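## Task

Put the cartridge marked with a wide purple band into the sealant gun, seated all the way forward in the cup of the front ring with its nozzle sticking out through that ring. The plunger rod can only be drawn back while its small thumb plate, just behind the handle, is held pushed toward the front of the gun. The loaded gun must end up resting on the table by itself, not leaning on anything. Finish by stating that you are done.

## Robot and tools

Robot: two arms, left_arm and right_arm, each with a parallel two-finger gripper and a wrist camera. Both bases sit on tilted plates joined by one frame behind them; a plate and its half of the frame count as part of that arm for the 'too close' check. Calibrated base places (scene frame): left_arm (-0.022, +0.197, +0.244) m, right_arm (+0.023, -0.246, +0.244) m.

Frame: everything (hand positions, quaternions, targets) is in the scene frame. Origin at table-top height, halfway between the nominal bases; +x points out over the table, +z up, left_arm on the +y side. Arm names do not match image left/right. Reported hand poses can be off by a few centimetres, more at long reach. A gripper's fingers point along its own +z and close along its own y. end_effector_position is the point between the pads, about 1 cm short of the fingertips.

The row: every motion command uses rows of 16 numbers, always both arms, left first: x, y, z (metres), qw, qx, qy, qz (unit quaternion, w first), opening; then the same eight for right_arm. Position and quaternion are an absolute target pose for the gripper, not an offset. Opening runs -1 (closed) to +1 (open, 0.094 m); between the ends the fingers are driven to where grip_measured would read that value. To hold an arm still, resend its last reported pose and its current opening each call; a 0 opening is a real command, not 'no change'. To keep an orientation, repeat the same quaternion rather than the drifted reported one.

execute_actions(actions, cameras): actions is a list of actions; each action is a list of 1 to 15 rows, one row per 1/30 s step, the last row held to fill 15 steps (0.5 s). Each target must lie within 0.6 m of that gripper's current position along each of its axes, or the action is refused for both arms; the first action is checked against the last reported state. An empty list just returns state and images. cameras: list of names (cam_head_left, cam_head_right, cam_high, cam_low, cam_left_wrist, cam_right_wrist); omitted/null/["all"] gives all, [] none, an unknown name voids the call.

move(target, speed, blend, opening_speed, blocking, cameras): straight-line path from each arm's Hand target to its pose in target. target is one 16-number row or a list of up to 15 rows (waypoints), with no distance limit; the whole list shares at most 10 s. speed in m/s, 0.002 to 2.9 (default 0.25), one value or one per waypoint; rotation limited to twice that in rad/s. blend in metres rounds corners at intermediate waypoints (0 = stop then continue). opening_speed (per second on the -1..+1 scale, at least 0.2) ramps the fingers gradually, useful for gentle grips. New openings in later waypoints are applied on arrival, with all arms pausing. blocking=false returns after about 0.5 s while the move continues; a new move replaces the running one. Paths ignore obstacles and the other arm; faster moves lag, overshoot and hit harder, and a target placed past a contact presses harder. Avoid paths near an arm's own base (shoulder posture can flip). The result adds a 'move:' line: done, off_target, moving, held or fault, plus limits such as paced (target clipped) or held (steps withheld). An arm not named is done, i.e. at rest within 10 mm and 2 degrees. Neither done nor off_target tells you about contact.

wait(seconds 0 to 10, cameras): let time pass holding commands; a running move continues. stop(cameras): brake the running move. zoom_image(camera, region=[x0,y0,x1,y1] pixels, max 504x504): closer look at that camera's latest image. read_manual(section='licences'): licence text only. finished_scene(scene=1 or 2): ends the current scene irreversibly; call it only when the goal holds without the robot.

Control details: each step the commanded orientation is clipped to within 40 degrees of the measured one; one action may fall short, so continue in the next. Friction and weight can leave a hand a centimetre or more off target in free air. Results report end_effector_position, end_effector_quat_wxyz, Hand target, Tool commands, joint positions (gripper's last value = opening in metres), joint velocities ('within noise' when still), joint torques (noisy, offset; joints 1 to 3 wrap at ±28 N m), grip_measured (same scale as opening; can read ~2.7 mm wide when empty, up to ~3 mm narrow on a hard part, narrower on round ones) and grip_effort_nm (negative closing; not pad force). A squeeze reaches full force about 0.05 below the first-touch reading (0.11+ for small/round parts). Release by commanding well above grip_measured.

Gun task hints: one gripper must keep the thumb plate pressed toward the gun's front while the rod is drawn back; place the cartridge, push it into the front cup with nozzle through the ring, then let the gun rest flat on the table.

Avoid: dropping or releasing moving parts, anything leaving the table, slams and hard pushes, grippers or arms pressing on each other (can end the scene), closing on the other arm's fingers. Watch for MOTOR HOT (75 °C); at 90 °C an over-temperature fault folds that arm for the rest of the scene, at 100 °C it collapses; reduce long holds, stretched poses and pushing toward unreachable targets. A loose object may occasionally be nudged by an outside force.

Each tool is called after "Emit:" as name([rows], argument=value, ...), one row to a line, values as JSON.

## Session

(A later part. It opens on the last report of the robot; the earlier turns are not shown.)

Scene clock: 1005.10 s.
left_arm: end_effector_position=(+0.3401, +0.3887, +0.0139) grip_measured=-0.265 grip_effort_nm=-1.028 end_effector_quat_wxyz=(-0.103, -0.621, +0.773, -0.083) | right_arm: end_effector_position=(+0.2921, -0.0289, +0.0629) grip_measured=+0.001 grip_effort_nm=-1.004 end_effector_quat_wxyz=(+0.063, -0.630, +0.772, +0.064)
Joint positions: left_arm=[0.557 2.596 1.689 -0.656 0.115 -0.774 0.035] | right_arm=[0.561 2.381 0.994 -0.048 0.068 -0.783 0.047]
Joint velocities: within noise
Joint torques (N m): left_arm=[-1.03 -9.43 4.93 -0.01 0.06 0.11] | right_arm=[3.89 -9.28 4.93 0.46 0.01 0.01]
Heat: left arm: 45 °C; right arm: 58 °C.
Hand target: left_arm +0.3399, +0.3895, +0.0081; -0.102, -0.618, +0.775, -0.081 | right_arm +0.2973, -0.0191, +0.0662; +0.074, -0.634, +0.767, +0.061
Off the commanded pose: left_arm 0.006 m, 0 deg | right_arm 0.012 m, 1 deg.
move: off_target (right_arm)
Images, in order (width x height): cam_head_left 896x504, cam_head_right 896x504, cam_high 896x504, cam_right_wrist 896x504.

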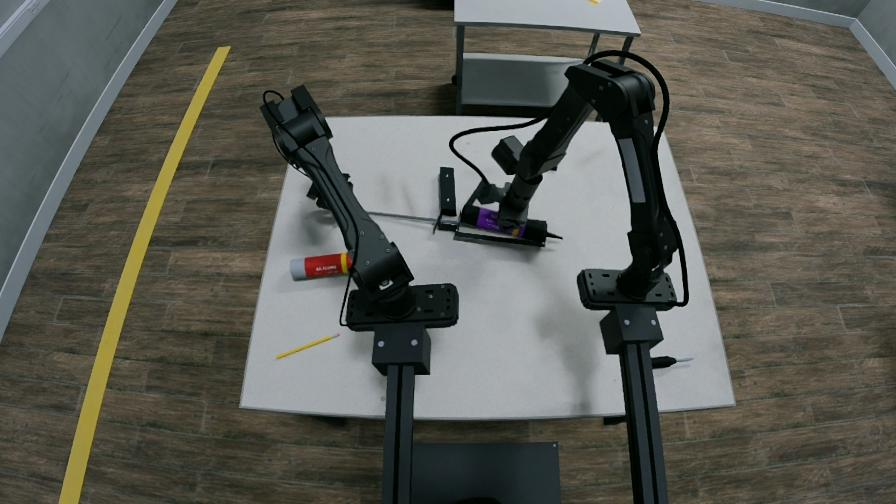

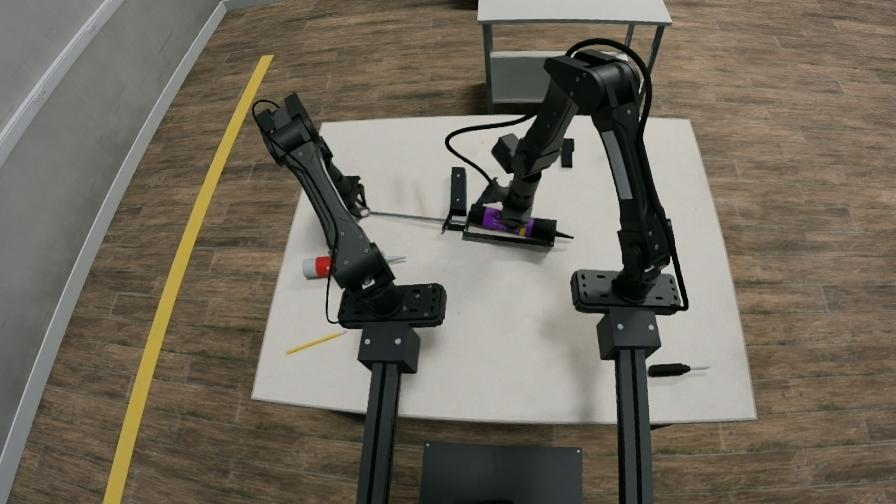

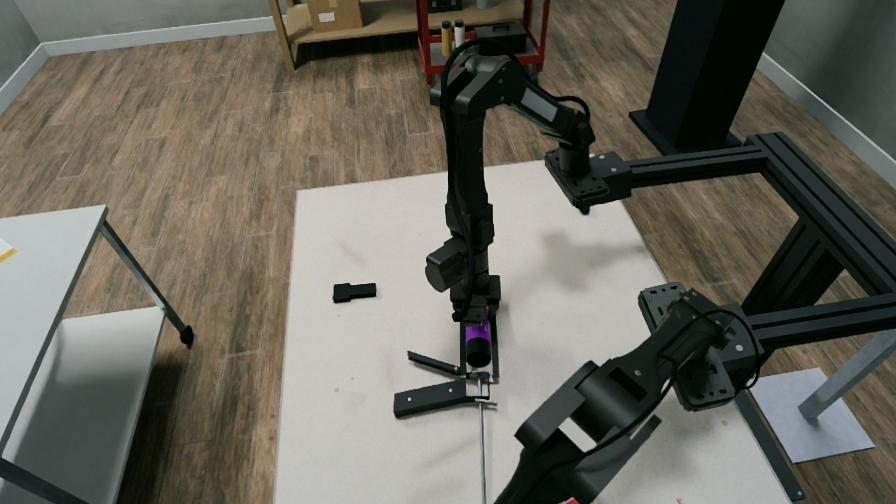

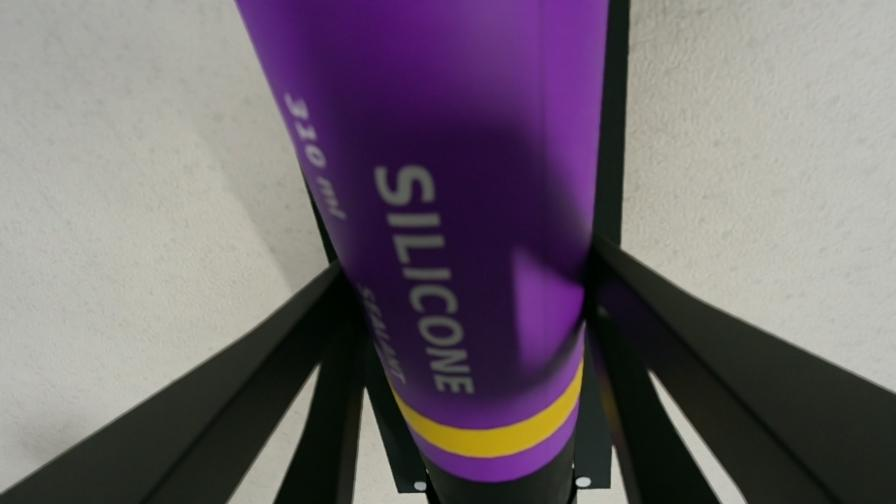

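Emit:
move([
  [0.340,0.3895,0.008,-0.102,-0.618,0.775,-0.081,-0.36,0.2915,-0.018,0.052,0.0535,-0.636,0.7685,0.044,-0.1],
], speed=[0.03], cameras=["cam_head_right","cam_right_wrist","cam_high"])

Emit:
zoom_image(camera="cam_head_right", region=[420, 140, 600, 270])

Emit:
zoom_image(camera="cam_high", region=[400, 240, 560, 440])

Scene clock: 1012.97 s.
left_arm: end_effector_position=(+0.3401, +0.3887, +0.0139) grip_measured=-0.265 grip_effort_nm=-1.028 end_effector_quat_wxyz=(-0.103, -0.621, +0.773, -0.083) | right_arm: end_effector_position=(+0.2900, -0.0270, +0.0507) grip_measured=+0.001 grip_effort_nm=-1.009 end_effector_quat_wxyz=(+0.048, -0.632, +0.772, +0.043)
Joint positions: left_arm=[0.557 2.596 1.689 -0.656 0.115 -0.774 0.035] | right_arm=[0.585 2.437 1.036 -0.064 0.115 -0.76 0.047]
Joint velocities: within noise
Joint torques (N m): left_arm=[-1.01 -9.42 4.97 -0.01 0.03 0.13] | right_arm=[3.9 -9.11 4.56 0.42 -0.07 0.06]
Heat: left arm: 45 °C; right arm: 57 °C.
Hand target: left_arm +0.3399, +0.3895, +0.0081; -0.102, -0.618, +0.775, -0.081 | right_arm +0.2913, -0.0180, +0.0521; +0.054, -0.636, +0.768, +0.044
Off the commanded pose: left_arm 0.006 m, 0 deg | right_arm 0.009 m, 1 deg.
move: done
Images, in order (width x height): cam_head_right 896x504, cam_high 896x504, cam_right_wrist 896x504.

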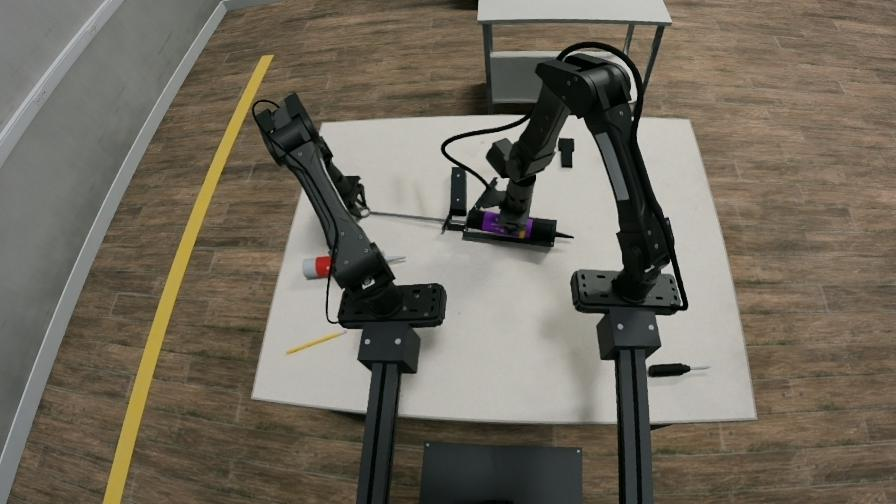

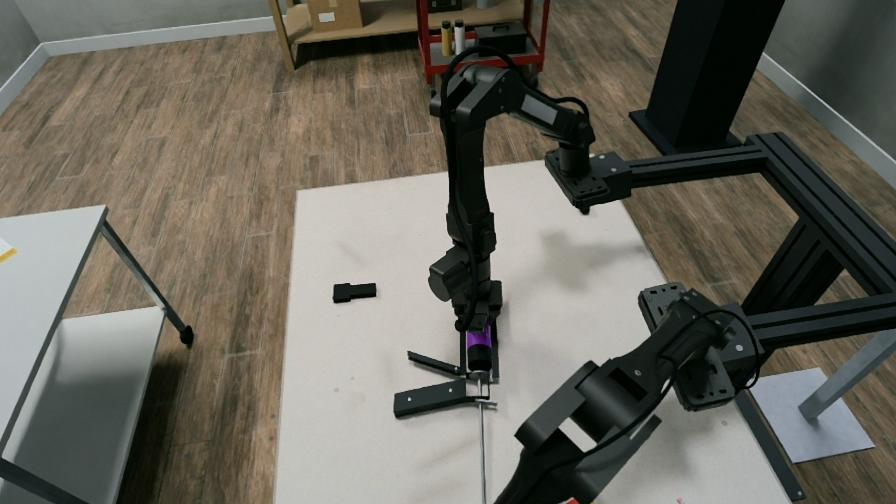

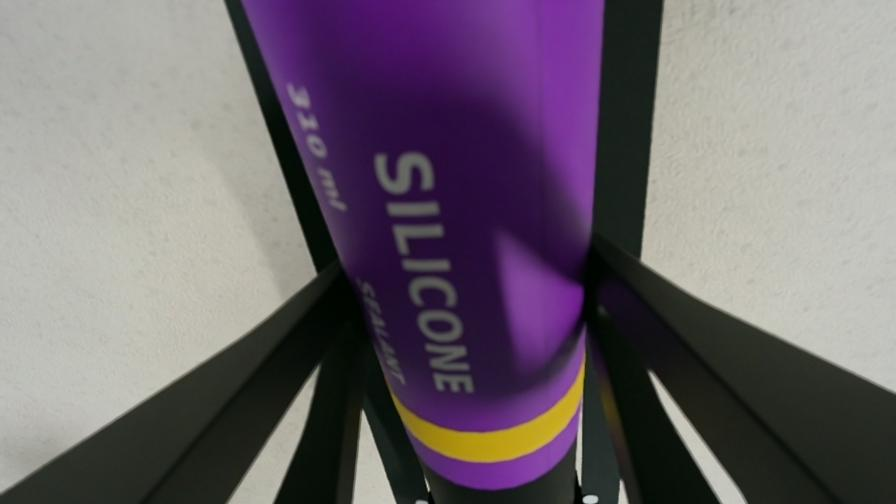

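Scaled by 2.800 from the camera's 896x504 image, which has a finer 1280x720 frame.

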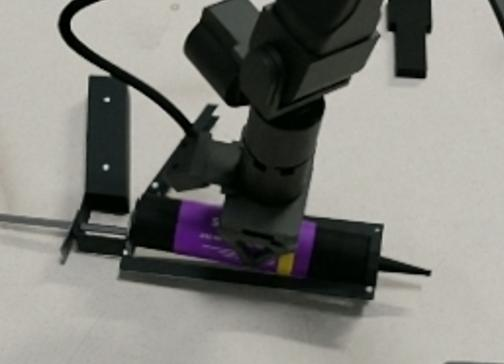

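Scaled by 2.520 from the camera's 896x504 image, which has a finer 1280x720 frame.

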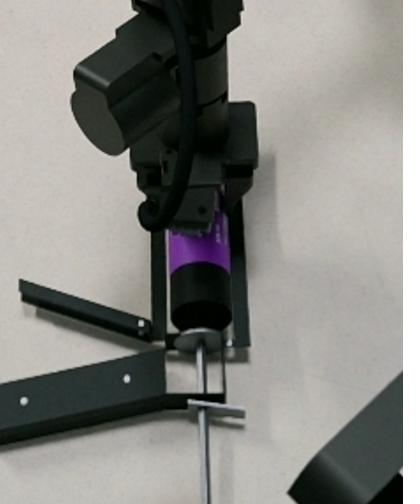

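Emit:
move([
  [0.340,0.3895,0.008,-0.102,-0.618,0.775,-0.081,-0.36,0.2895,-0.017,0.043,0.0202,-0.6374,0.7698,0.0167,-0.1],
], speed=[0.03], cameras=["cam_head_right","cam_right_wrist","cam_high"])

Emit:
zoom_image(camera="cam_head_right", region=[420, 140, 600, 270])

Emit:
zoom_image(camera="cam_high", region=[400, 240, 560, 440])

Scene clock: 1023.40 s.
left_arm: end_effector_position=(+0.3401, +0.3887, +0.0139) grip_measured=-0.265 grip_effort_nm=-1.033 end_effector_quat_wxyz=(-0.103, -0.621, +0.773, -0.083) | right_arm: end_effector_position=(+0.2900, -0.0241, +0.0421) grip_measured=+0.001 grip_effort_nm=-1.009 end_effector_quat_wxyz=(+0.019, -0.633, +0.774, +0.018)
Joint positions: left_arm=[0.557 2.596 1.689 -0.656 0.115 -0.774 0.035] | right_arm=[0.615 2.495 1.121 -0.15 0.171 -0.722 0.047]
Joint velocities: within noise
Joint torques (N m): left_arm=[-0.8 -9.43 4.85 0 0.05 0.14] | right_arm=[4.03 -9.42 4.68 0.18 0.03 0.06]
Heat: left arm: 44 °C; right arm: 55 °C.
Hand target: left_arm +0.3399, +0.3895, +0.0081; -0.102, -0.618, +0.775, -0.081 | right_arm +0.2894, -0.0171, +0.0430; +0.020, -0.638, +0.770, +0.017
Off the commanded pose: left_arm 0.006 m, 0 deg | right_arm 0.007 m, 1 deg.
move: done
Images, in order (width x height): cam_head_right 896x504, cam_high 896x504, cam_right_wrist 896x504.

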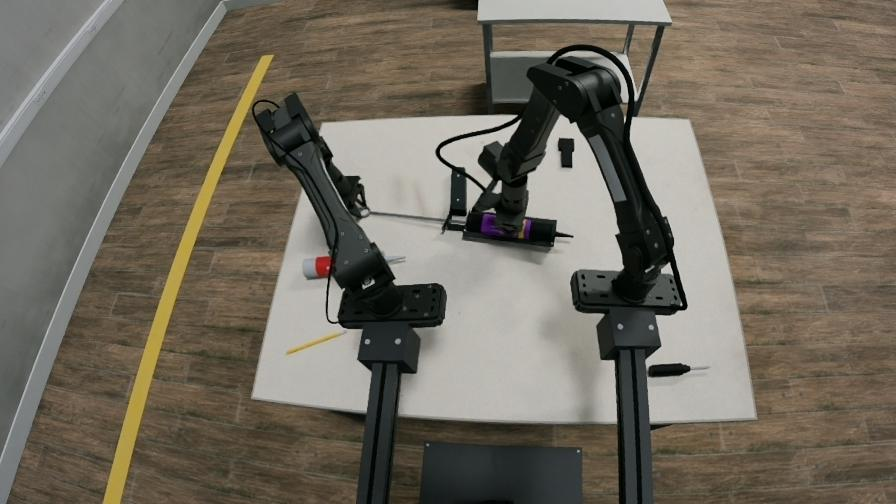

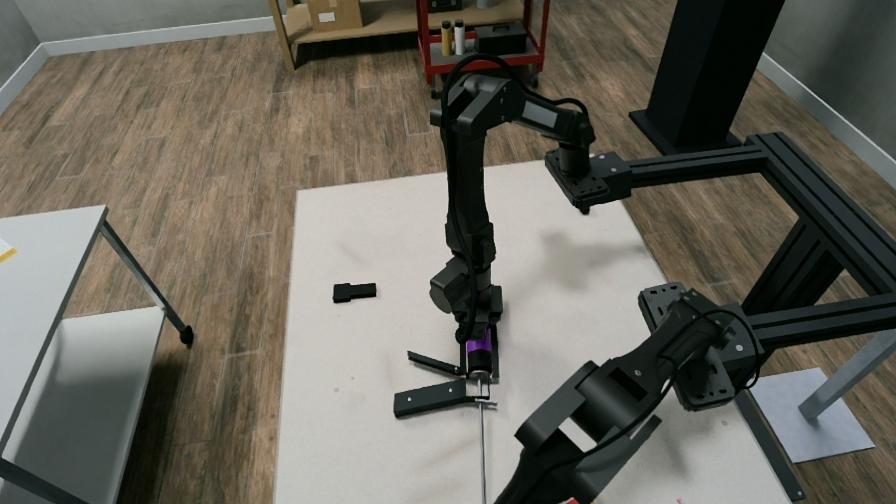

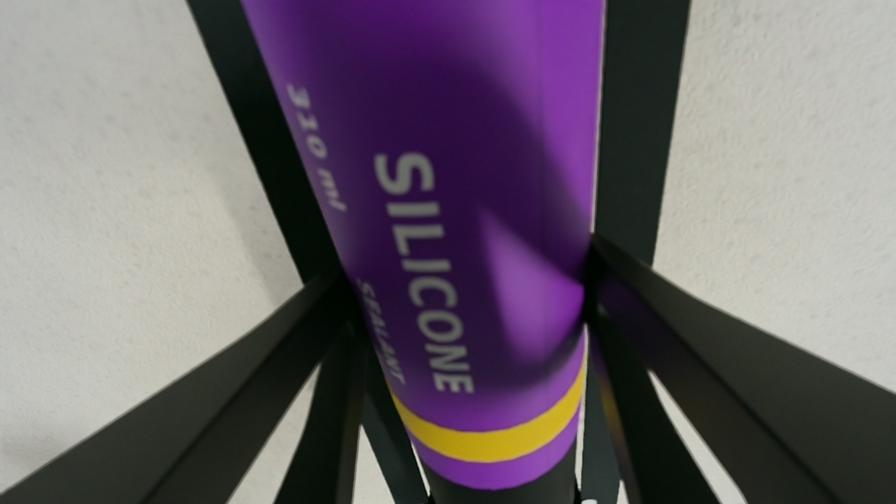

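Scaled by 2.800 from the camera's 896x504 image, which has a finer 1280x720 frame.

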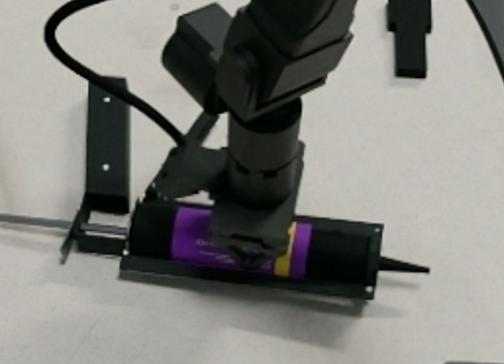

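Scaled by 2.520 from the camera's 896x504 image, which has a finer 1280x720 frame.

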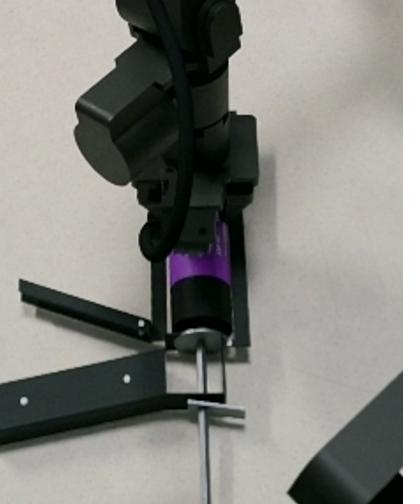

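Emit:
move([
  [0.340,0.3895,0.008,-0.102,-0.618,0.775,-0.081,-0.36,0.2885,-0.018,0.039,0.0,-0.6376,0.7701,0.0,-0.1],
], speed=[0.03], cameras=["cam_head_right","cam_right_wrist","cam_low"])

Emit:
zoom_image(camera="cam_head_right", region=[420, 140, 600, 270])

Emit:
zoom_image(camera="cam_low", region=[460, 200, 620, 310])

Scene clock: 1028.83 s.
left_arm: end_effector_position=(+0.3401, +0.3887, +0.0139) grip_measured=-0.265 grip_effort_nm=-1.028 end_effector_quat_wxyz=(-0.103, -0.621, +0.773, -0.083) | right_arm: end_effector_position=(+0.2898, -0.0233, +0.0400) grip_measured=+0.001 grip_effort_nm=-1.009 end_effector_quat_wxyz=(+0.001, -0.634, +0.773, +0.004)
Joint positions: left_arm=[0.557 2.596 1.689 -0.656 0.115 -0.774 0.035] | right_arm=[0.631 2.521 1.171 -0.213 0.2 -0.701 0.047]
Joint velocities: within noise
Joint torques (N m): left_arm=[-1.02 -9.54 5 0.01 0.03 0.12] | right_arm=[3.97 -9.09 4.66 0.12 0.08 0.09]
Heat: left arm: 44 °C; right arm: 55 °C.
Hand target: left_arm +0.3399, +0.3895, +0.0081; -0.102, -0.618, +0.775, -0.081 | right_arm +0.2886, -0.0181, +0.0391; +0.000, -0.638, +0.770, +0.000
Off the commanded pose: left_arm 0.006 m, 0 deg | right_arm 0.006 m, 1 deg.
move: done
Images, in order (width x height): cam_head_right 896x504, cam_low 896x504, cam_right_wrist 896x504.

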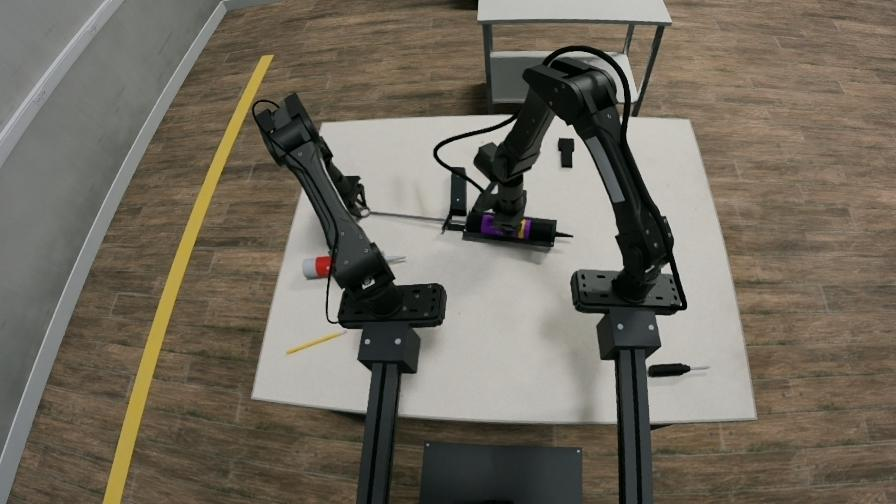

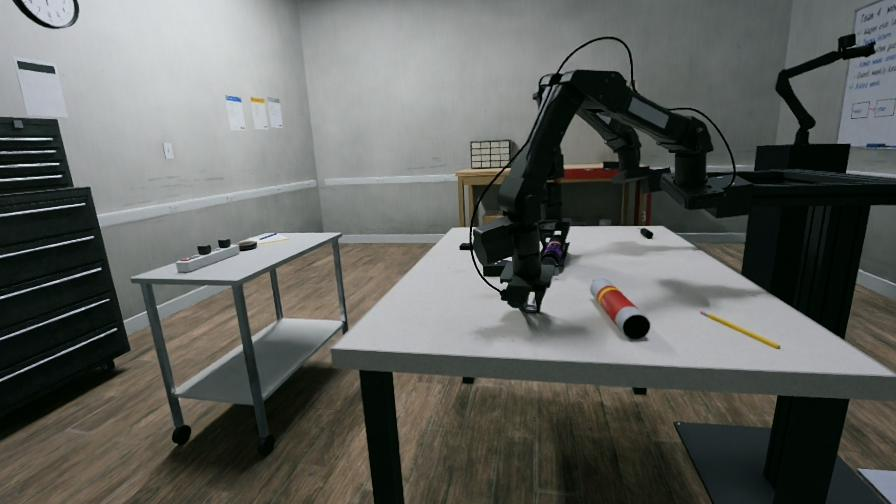

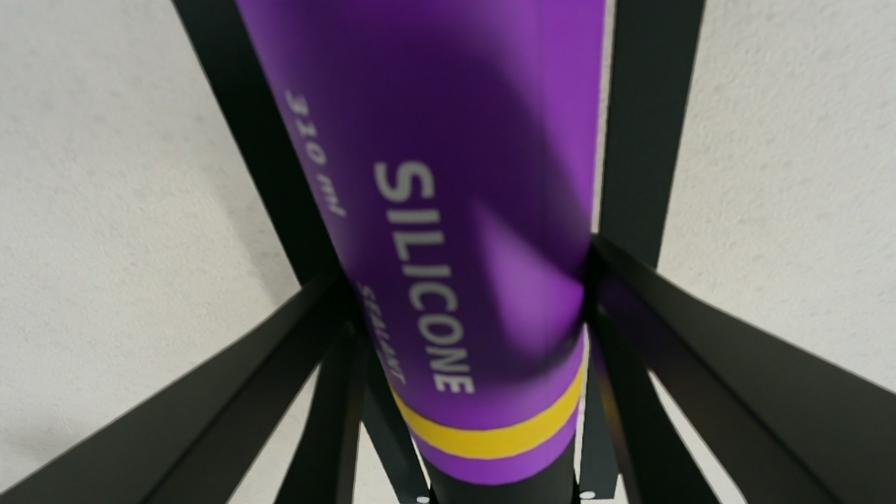

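Scaled by 2.800 from the camera's 896x504 image, which has a finer 1280x720 frame.

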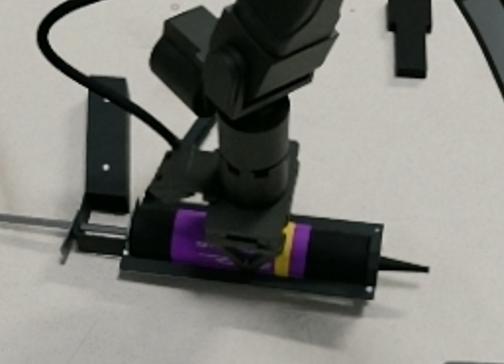

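Scaled by 3.150 from the camera's 896x504 image, which has a finer 1280x720 frame.

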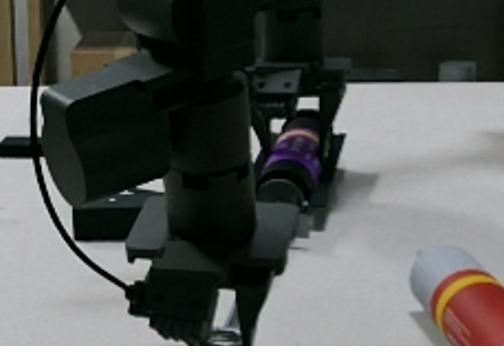

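Emit:
move([
  [0.340,0.3895,0.008,-0.102,-0.618,0.775,-0.081,-0.36,0.2885,-0.0185,0.036,0.0,-0.6376,0.7701,0.0,-0.1],
  [0.340,0.3895,0.008,-0.102,-0.618,0.775,-0.081,-0.36,0.2885,-0.0185,0.036,0.0,-0.6376,0.7701,0.0,0.25],
], speed=[0.03,0.03], opening_speed=0.4, cameras=["cam_right_wrist"])

Scene clock: 1033.23 s.
left_arm: end_effector_position=(+0.3401, +0.3887, +0.0139) grip_measured=-0.265 grip_effort_nm=-1.028 end_effector_quat_wxyz=(-0.103, -0.621, +0.773, -0.083) | right_arm: end_effector_position=(+0.2853, -0.0231, +0.0399) grip_measured=+0.247 grip_effort_nm=0.188 end_effector_quat_wxyz=(-0.006, -0.638, +0.770, +0.005)
Joint positions: left_arm=[0.557 2.596 1.689 -0.656 0.115 -0.774 0.035] | right_arm=[0.638 2.524 1.174 -0.229 0.198 -0.701 0.059]
Joint velocities: within noise
Joint torques (N m): left_arm=[-0.98 -9.48 4.94 0.01 0.04 0.08] | right_arm=[3.06 -8.58 4.46 0.37 0.1 0.05]
Heat: left arm: 44 °C; right arm: 55 °C.
Hand target: left_arm +0.3399, +0.3895, +0.0081; -0.102, -0.618, +0.775, -0.081 | right_arm +0.2883, -0.0186, +0.0361; +0.000, -0.638, +0.770, +0.000
Off the commanded pose: left_arm 0.006 m, 0 deg | right_arm 0.007 m, 1 deg.
move: done
Images, in order (width x height): cam_right_wrist 896x504.

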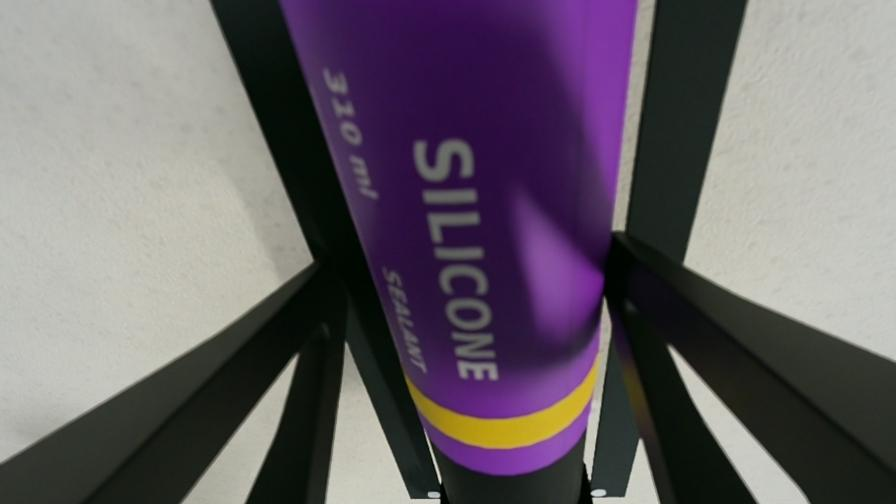

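Emit:
move([
  [0.340,0.3895,0.008,-0.102,-0.618,0.775,-0.081,-0.36,0.290,-0.015,0.12,0.0,-0.6376,0.7701,0.0,0.35],
], speed=[0.06], cameras=["cam_right_wrist","cam_head_right","cam_low"])

Emit:
zoom_image(camera="cam_right_wrist", region=[350, 250, 650, 504])

Scene clock: 1037.53 s.
left_arm: end_effector_position=(+0.3399, +0.3886, +0.0140) grip_measured=-0.265 grip_effort_nm=-1.028 end_effector_quat_wxyz=(-0.103, -0.621, +0.773, -0.083) | right_arm: end_effector_position=(+0.2875, -0.0208, +0.1077) grip_measured=+0.347 grip_effort_nm=0.168 end_effector_quat_wxyz=(-0.012, -0.635, +0.772, +0.003)
Joint positions: left_arm=[0.557 2.596 1.689 -0.657 0.115 -0.774 0.035] | right_arm=[0.681 2.323 1.168 -0.445 0.202 -0.648 0.063]
Joint velocities: within noise
Joint torques (N m): left_arm=[-0.94 -9.5 5.01 0.01 0.03 0.11] | right_arm=[3.88 -12.86 3.99 0.1 0.06 0.06]
Heat: left arm: 44 °C; right arm: 55 °C.
Hand target: left_arm +0.3399, +0.3895, +0.0081; -0.102, -0.618, +0.775, -0.081 | right_arm +0.2898, -0.0150, +0.1196; +0.000, -0.638, +0.770, +0.000
Off the commanded pose: left_arm 0.006 m, 0 deg | right_arm 0.014 m, 1 deg.
move: off_target (right_arm)
Images, in order (width x height): cam_head_right 896x504, cam_low 896x504, cam_right_wrist 896x504.

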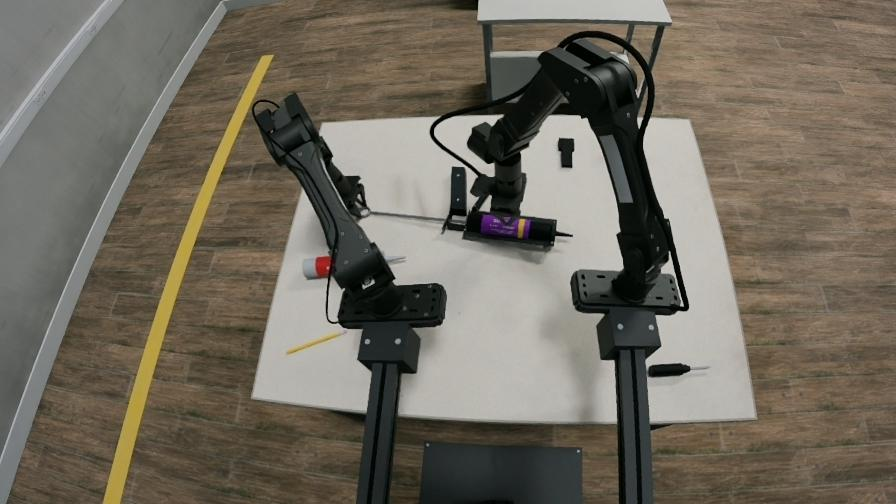

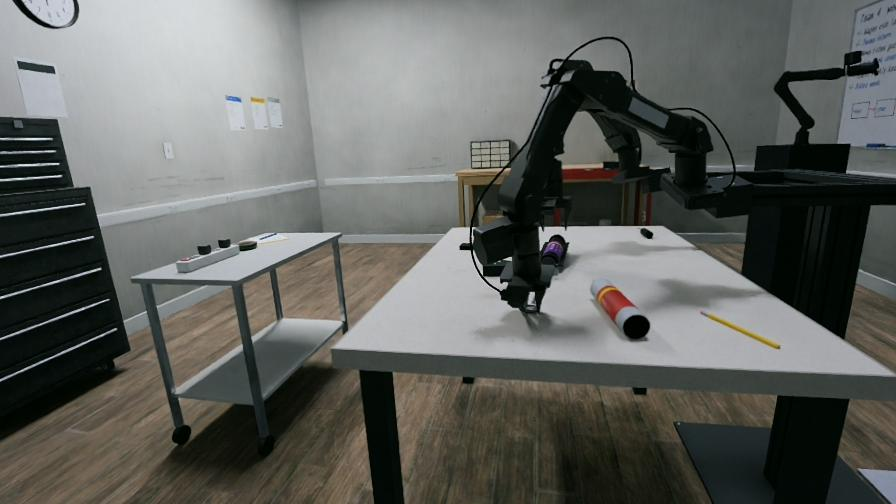

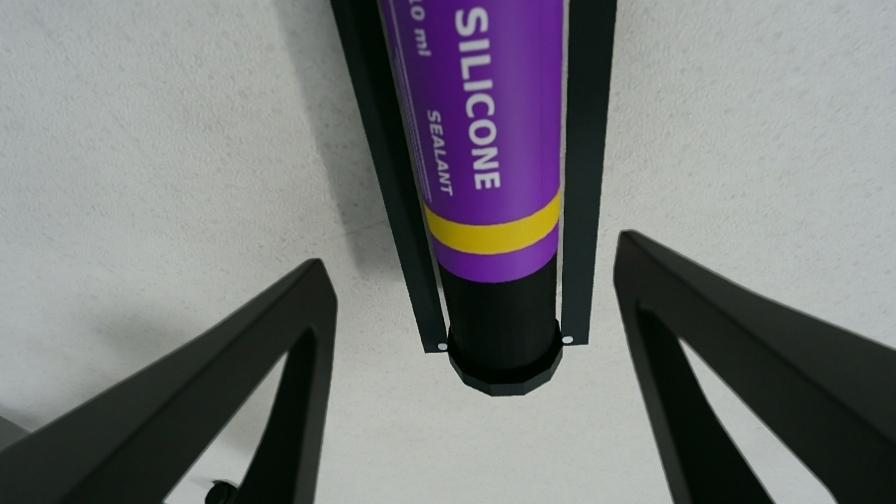

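Scaled by 1.680 from the camera's 896x504 image, which has a finer 1280x720 frame.

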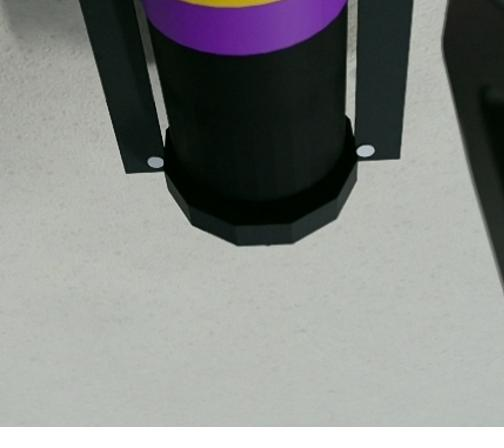

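Emit:
move([
  [0.3375,0.3770,0.009,-0.102,-0.618,0.775,-0.081,-0.36,0.290,-0.015,0.12,0.0,-0.6376,0.7701,0.0,0.35],
], speed=[0.03], cameras=["cam_right_wrist","cam_left_wrist","cam_high"])

Emit:
zoom_image(camera="cam_high", region=[400, 240, 560, 440])

Scene clock: 1040.30 s.
left_arm: end_effector_position=(+0.3389, +0.3870, +0.0125) grip_measured=-0.265 grip_effort_nm=-1.023 end_effector_quat_wxyz=(-0.100, -0.622, +0.772, -0.083) | right_arm: end_effector_position=(+0.2873, -0.0210, +0.1077) grip_measured=+0.347 grip_effort_nm=0.168 end_effector_quat_wxyz=(-0.013, -0.635, +0.772, +0.002)
Joint positions: left_arm=[0.556 2.592 1.669 -0.635 0.115 -0.778 0.035] | right_arm=[0.681 2.323 1.168 -0.446 0.202 -0.648 0.063]
Joint velocities: within noise
Joint torques (N m): left_arm=[-2.69 -10.63 1.61 0.15 0.05 -0.11] | right_arm=[3.9 -12.82 4.11 0.07 0.06 0.06]
Heat: left arm: 45 °C; right arm: 56 °C.
Hand target: left_arm +0.3373, +0.3770, +0.0091; -0.102, -0.618, +0.775, -0.081 | right_arm +0.2899, -0.0150, +0.1196; +0.000, -0.638, +0.770, +0.000
Off the commanded pose: left_arm 0.011 m, 1 deg | right_arm 0.014 m, 2 deg.
move: off_target (left_arm, right_arm)
Images, in order (width x height): cam_high 896x504, cam_left_wrist 896x504, cam_right_wrist 896x504.

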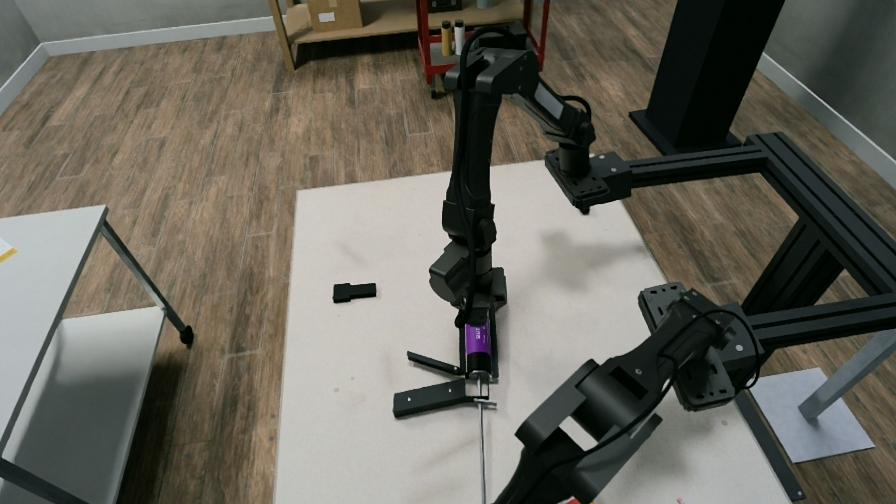

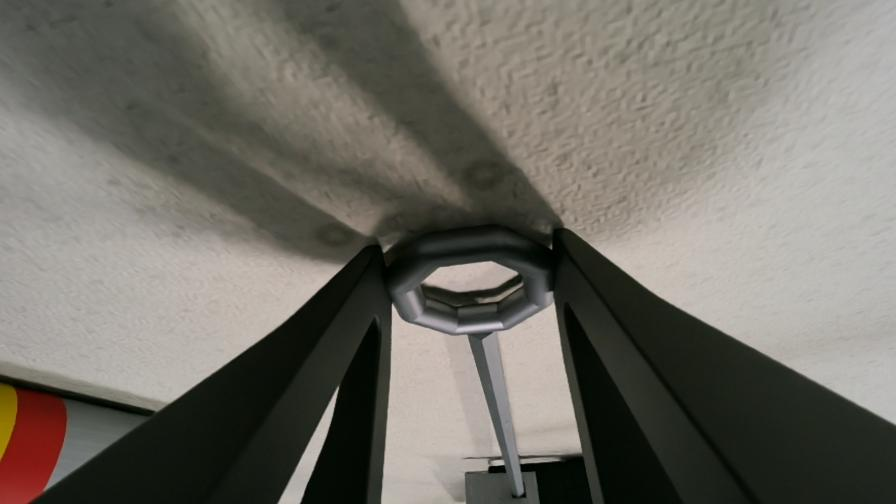

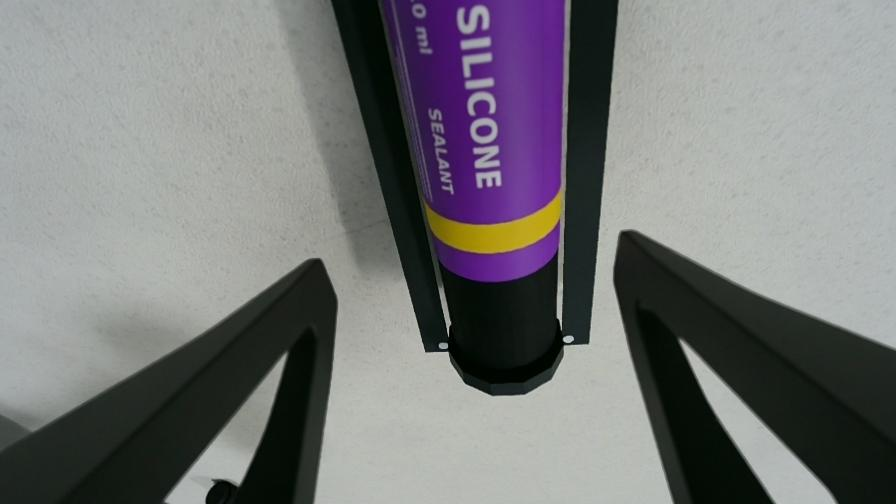

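Scaled by 2.520 from the camera's 896x504 image, which has a finer 1280x720 frame.

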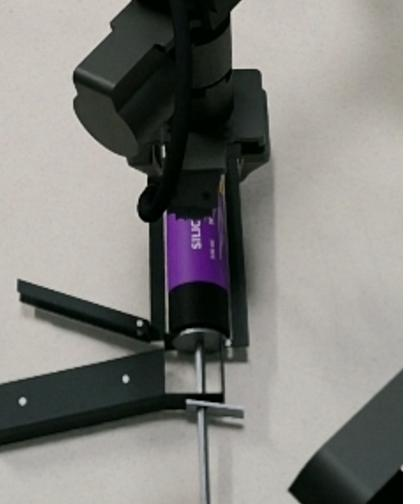

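Emit:
move([
  [0.3350,0.3650,0.009,-0.102,-0.618,0.775,-0.081,-0.36,0.290,-0.015,0.12,0.0,-0.6376,0.7701,0.0,0.35],
], speed=[0.03], cameras=["cam_right_wrist","cam_left_wrist","cam_high","cam_head_right"])

Emit:
zoom_image(camera="cam_high", region=[400, 240, 560, 440])

Emit:
zoom_image(camera="cam_head_right", region=[420, 140, 600, 270])

Scene clock: 1044.07 s.
left_arm: end_effector_position=(+0.3384, +0.3859, +0.0127) grip_measured=-0.265 grip_effort_nm=-1.028 end_effector_quat_wxyz=(-0.086, -0.624, +0.773, -0.074) | right_arm: end_effector_position=(+0.2872, -0.0211, +0.1077) grip_measured=+0.347 grip_effort_nm=0.173 end_effector_quat_wxyz=(-0.013, -0.635, +0.772, +0.002)
Joint positions: left_arm=[0.545 2.568 1.62 -0.582 0.092 -0.794 0.035] | right_arm=[0.681 2.323 1.168 -0.447 0.202 -0.648 0.063]
Joint velocities: within noise
Joint torques (N m): left_arm=[-3.52 -10.21 1.2 0.04 0.22 -0.15] | right_arm=[3.9 -12.85 3.99 0.07 0.06 0.08]
Heat: left arm: 45 °C; right arm: 56 °C.
Hand target: left_arm +0.3345, +0.3654, +0.0092; -0.103, -0.618, +0.775, -0.081 | right_arm +0.2898, -0.0150, +0.1197; +0.000, -0.638, +0.770, +0.000
Off the commanded pose: left_arm 0.022 m, 2 deg | right_arm 0.014 m, 2 deg.
move: off_target (left_arm, right_arm)
Images, in order (width x height): cam_head_right 896x504, cam_high 896x504, cam_left_wrist 896x504, cam_right_wrist 896x504.

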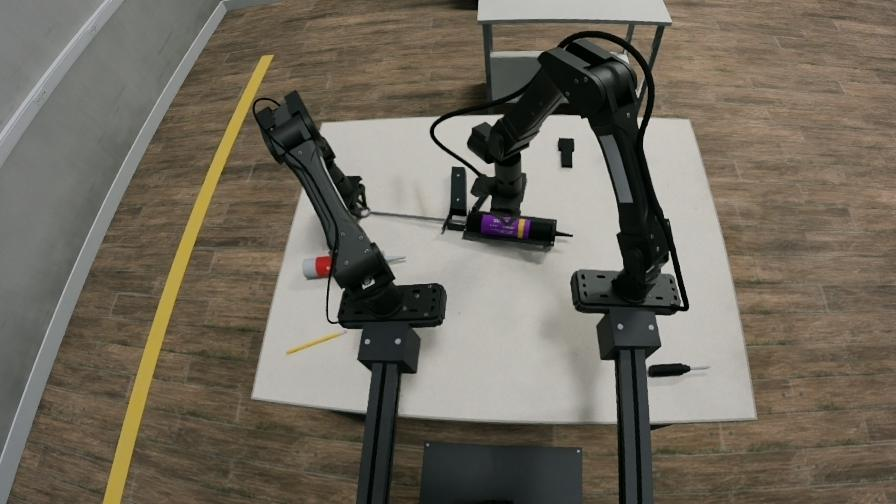

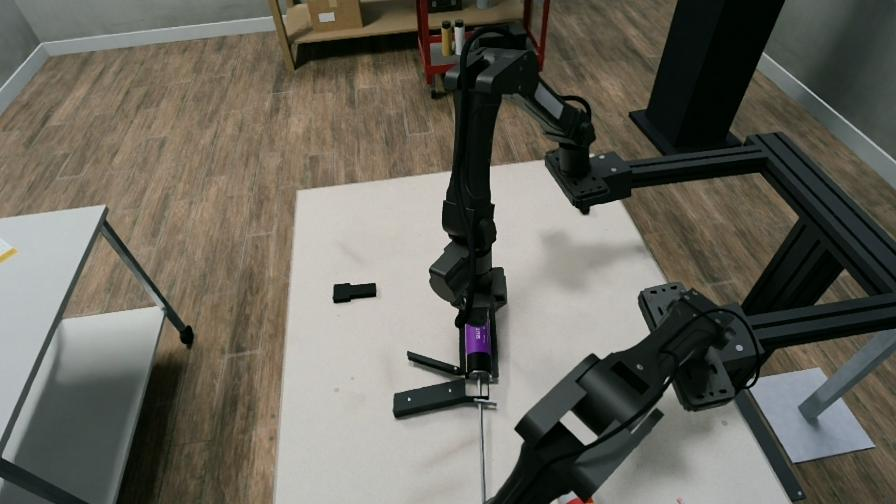

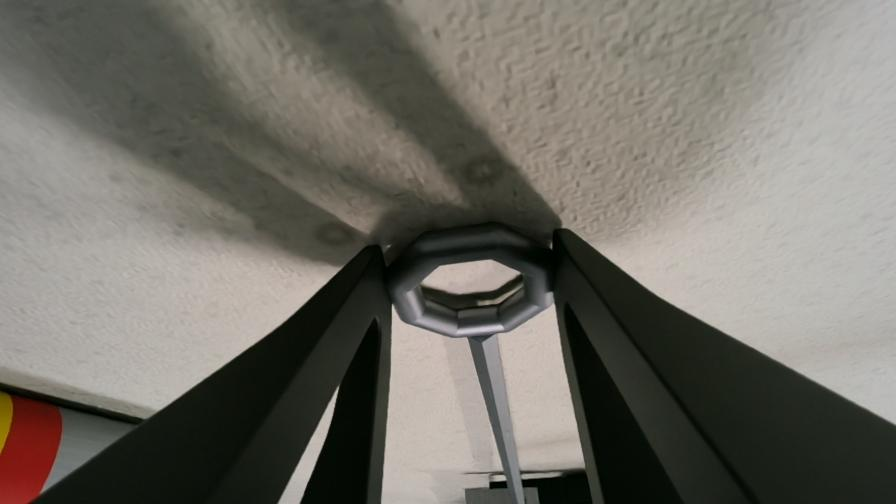

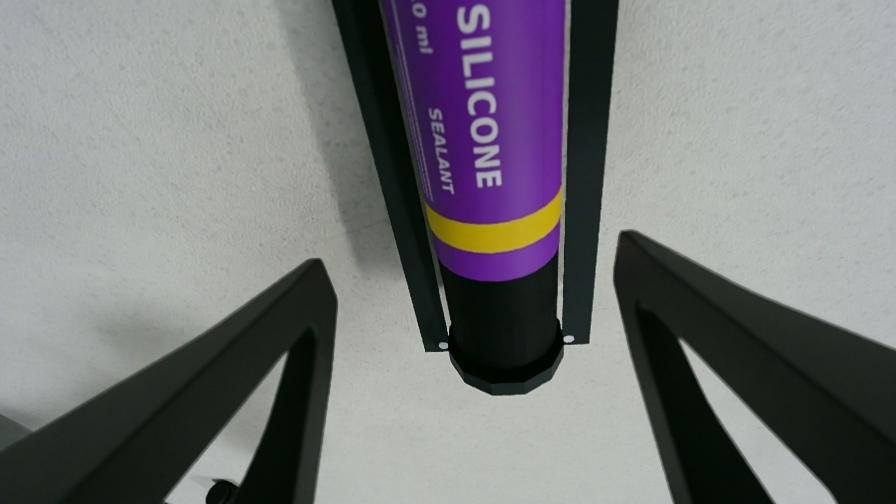

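Scaled by 2.520 from the camera's 896x504 image, which has a finer 1280x720 frame.

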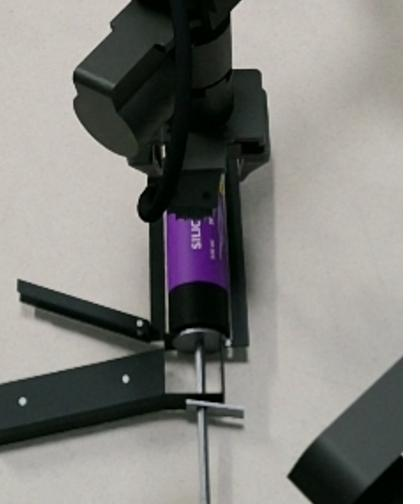

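Scaled by 2.800 from the camera's 896x504 image, which has a finer 1280x720 frame.

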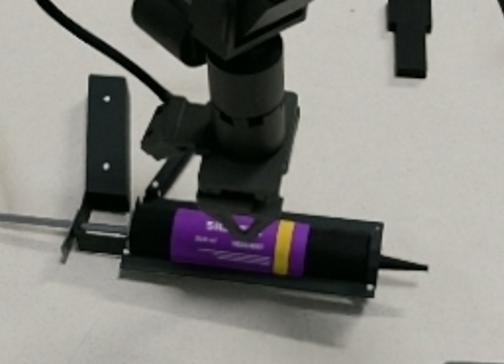

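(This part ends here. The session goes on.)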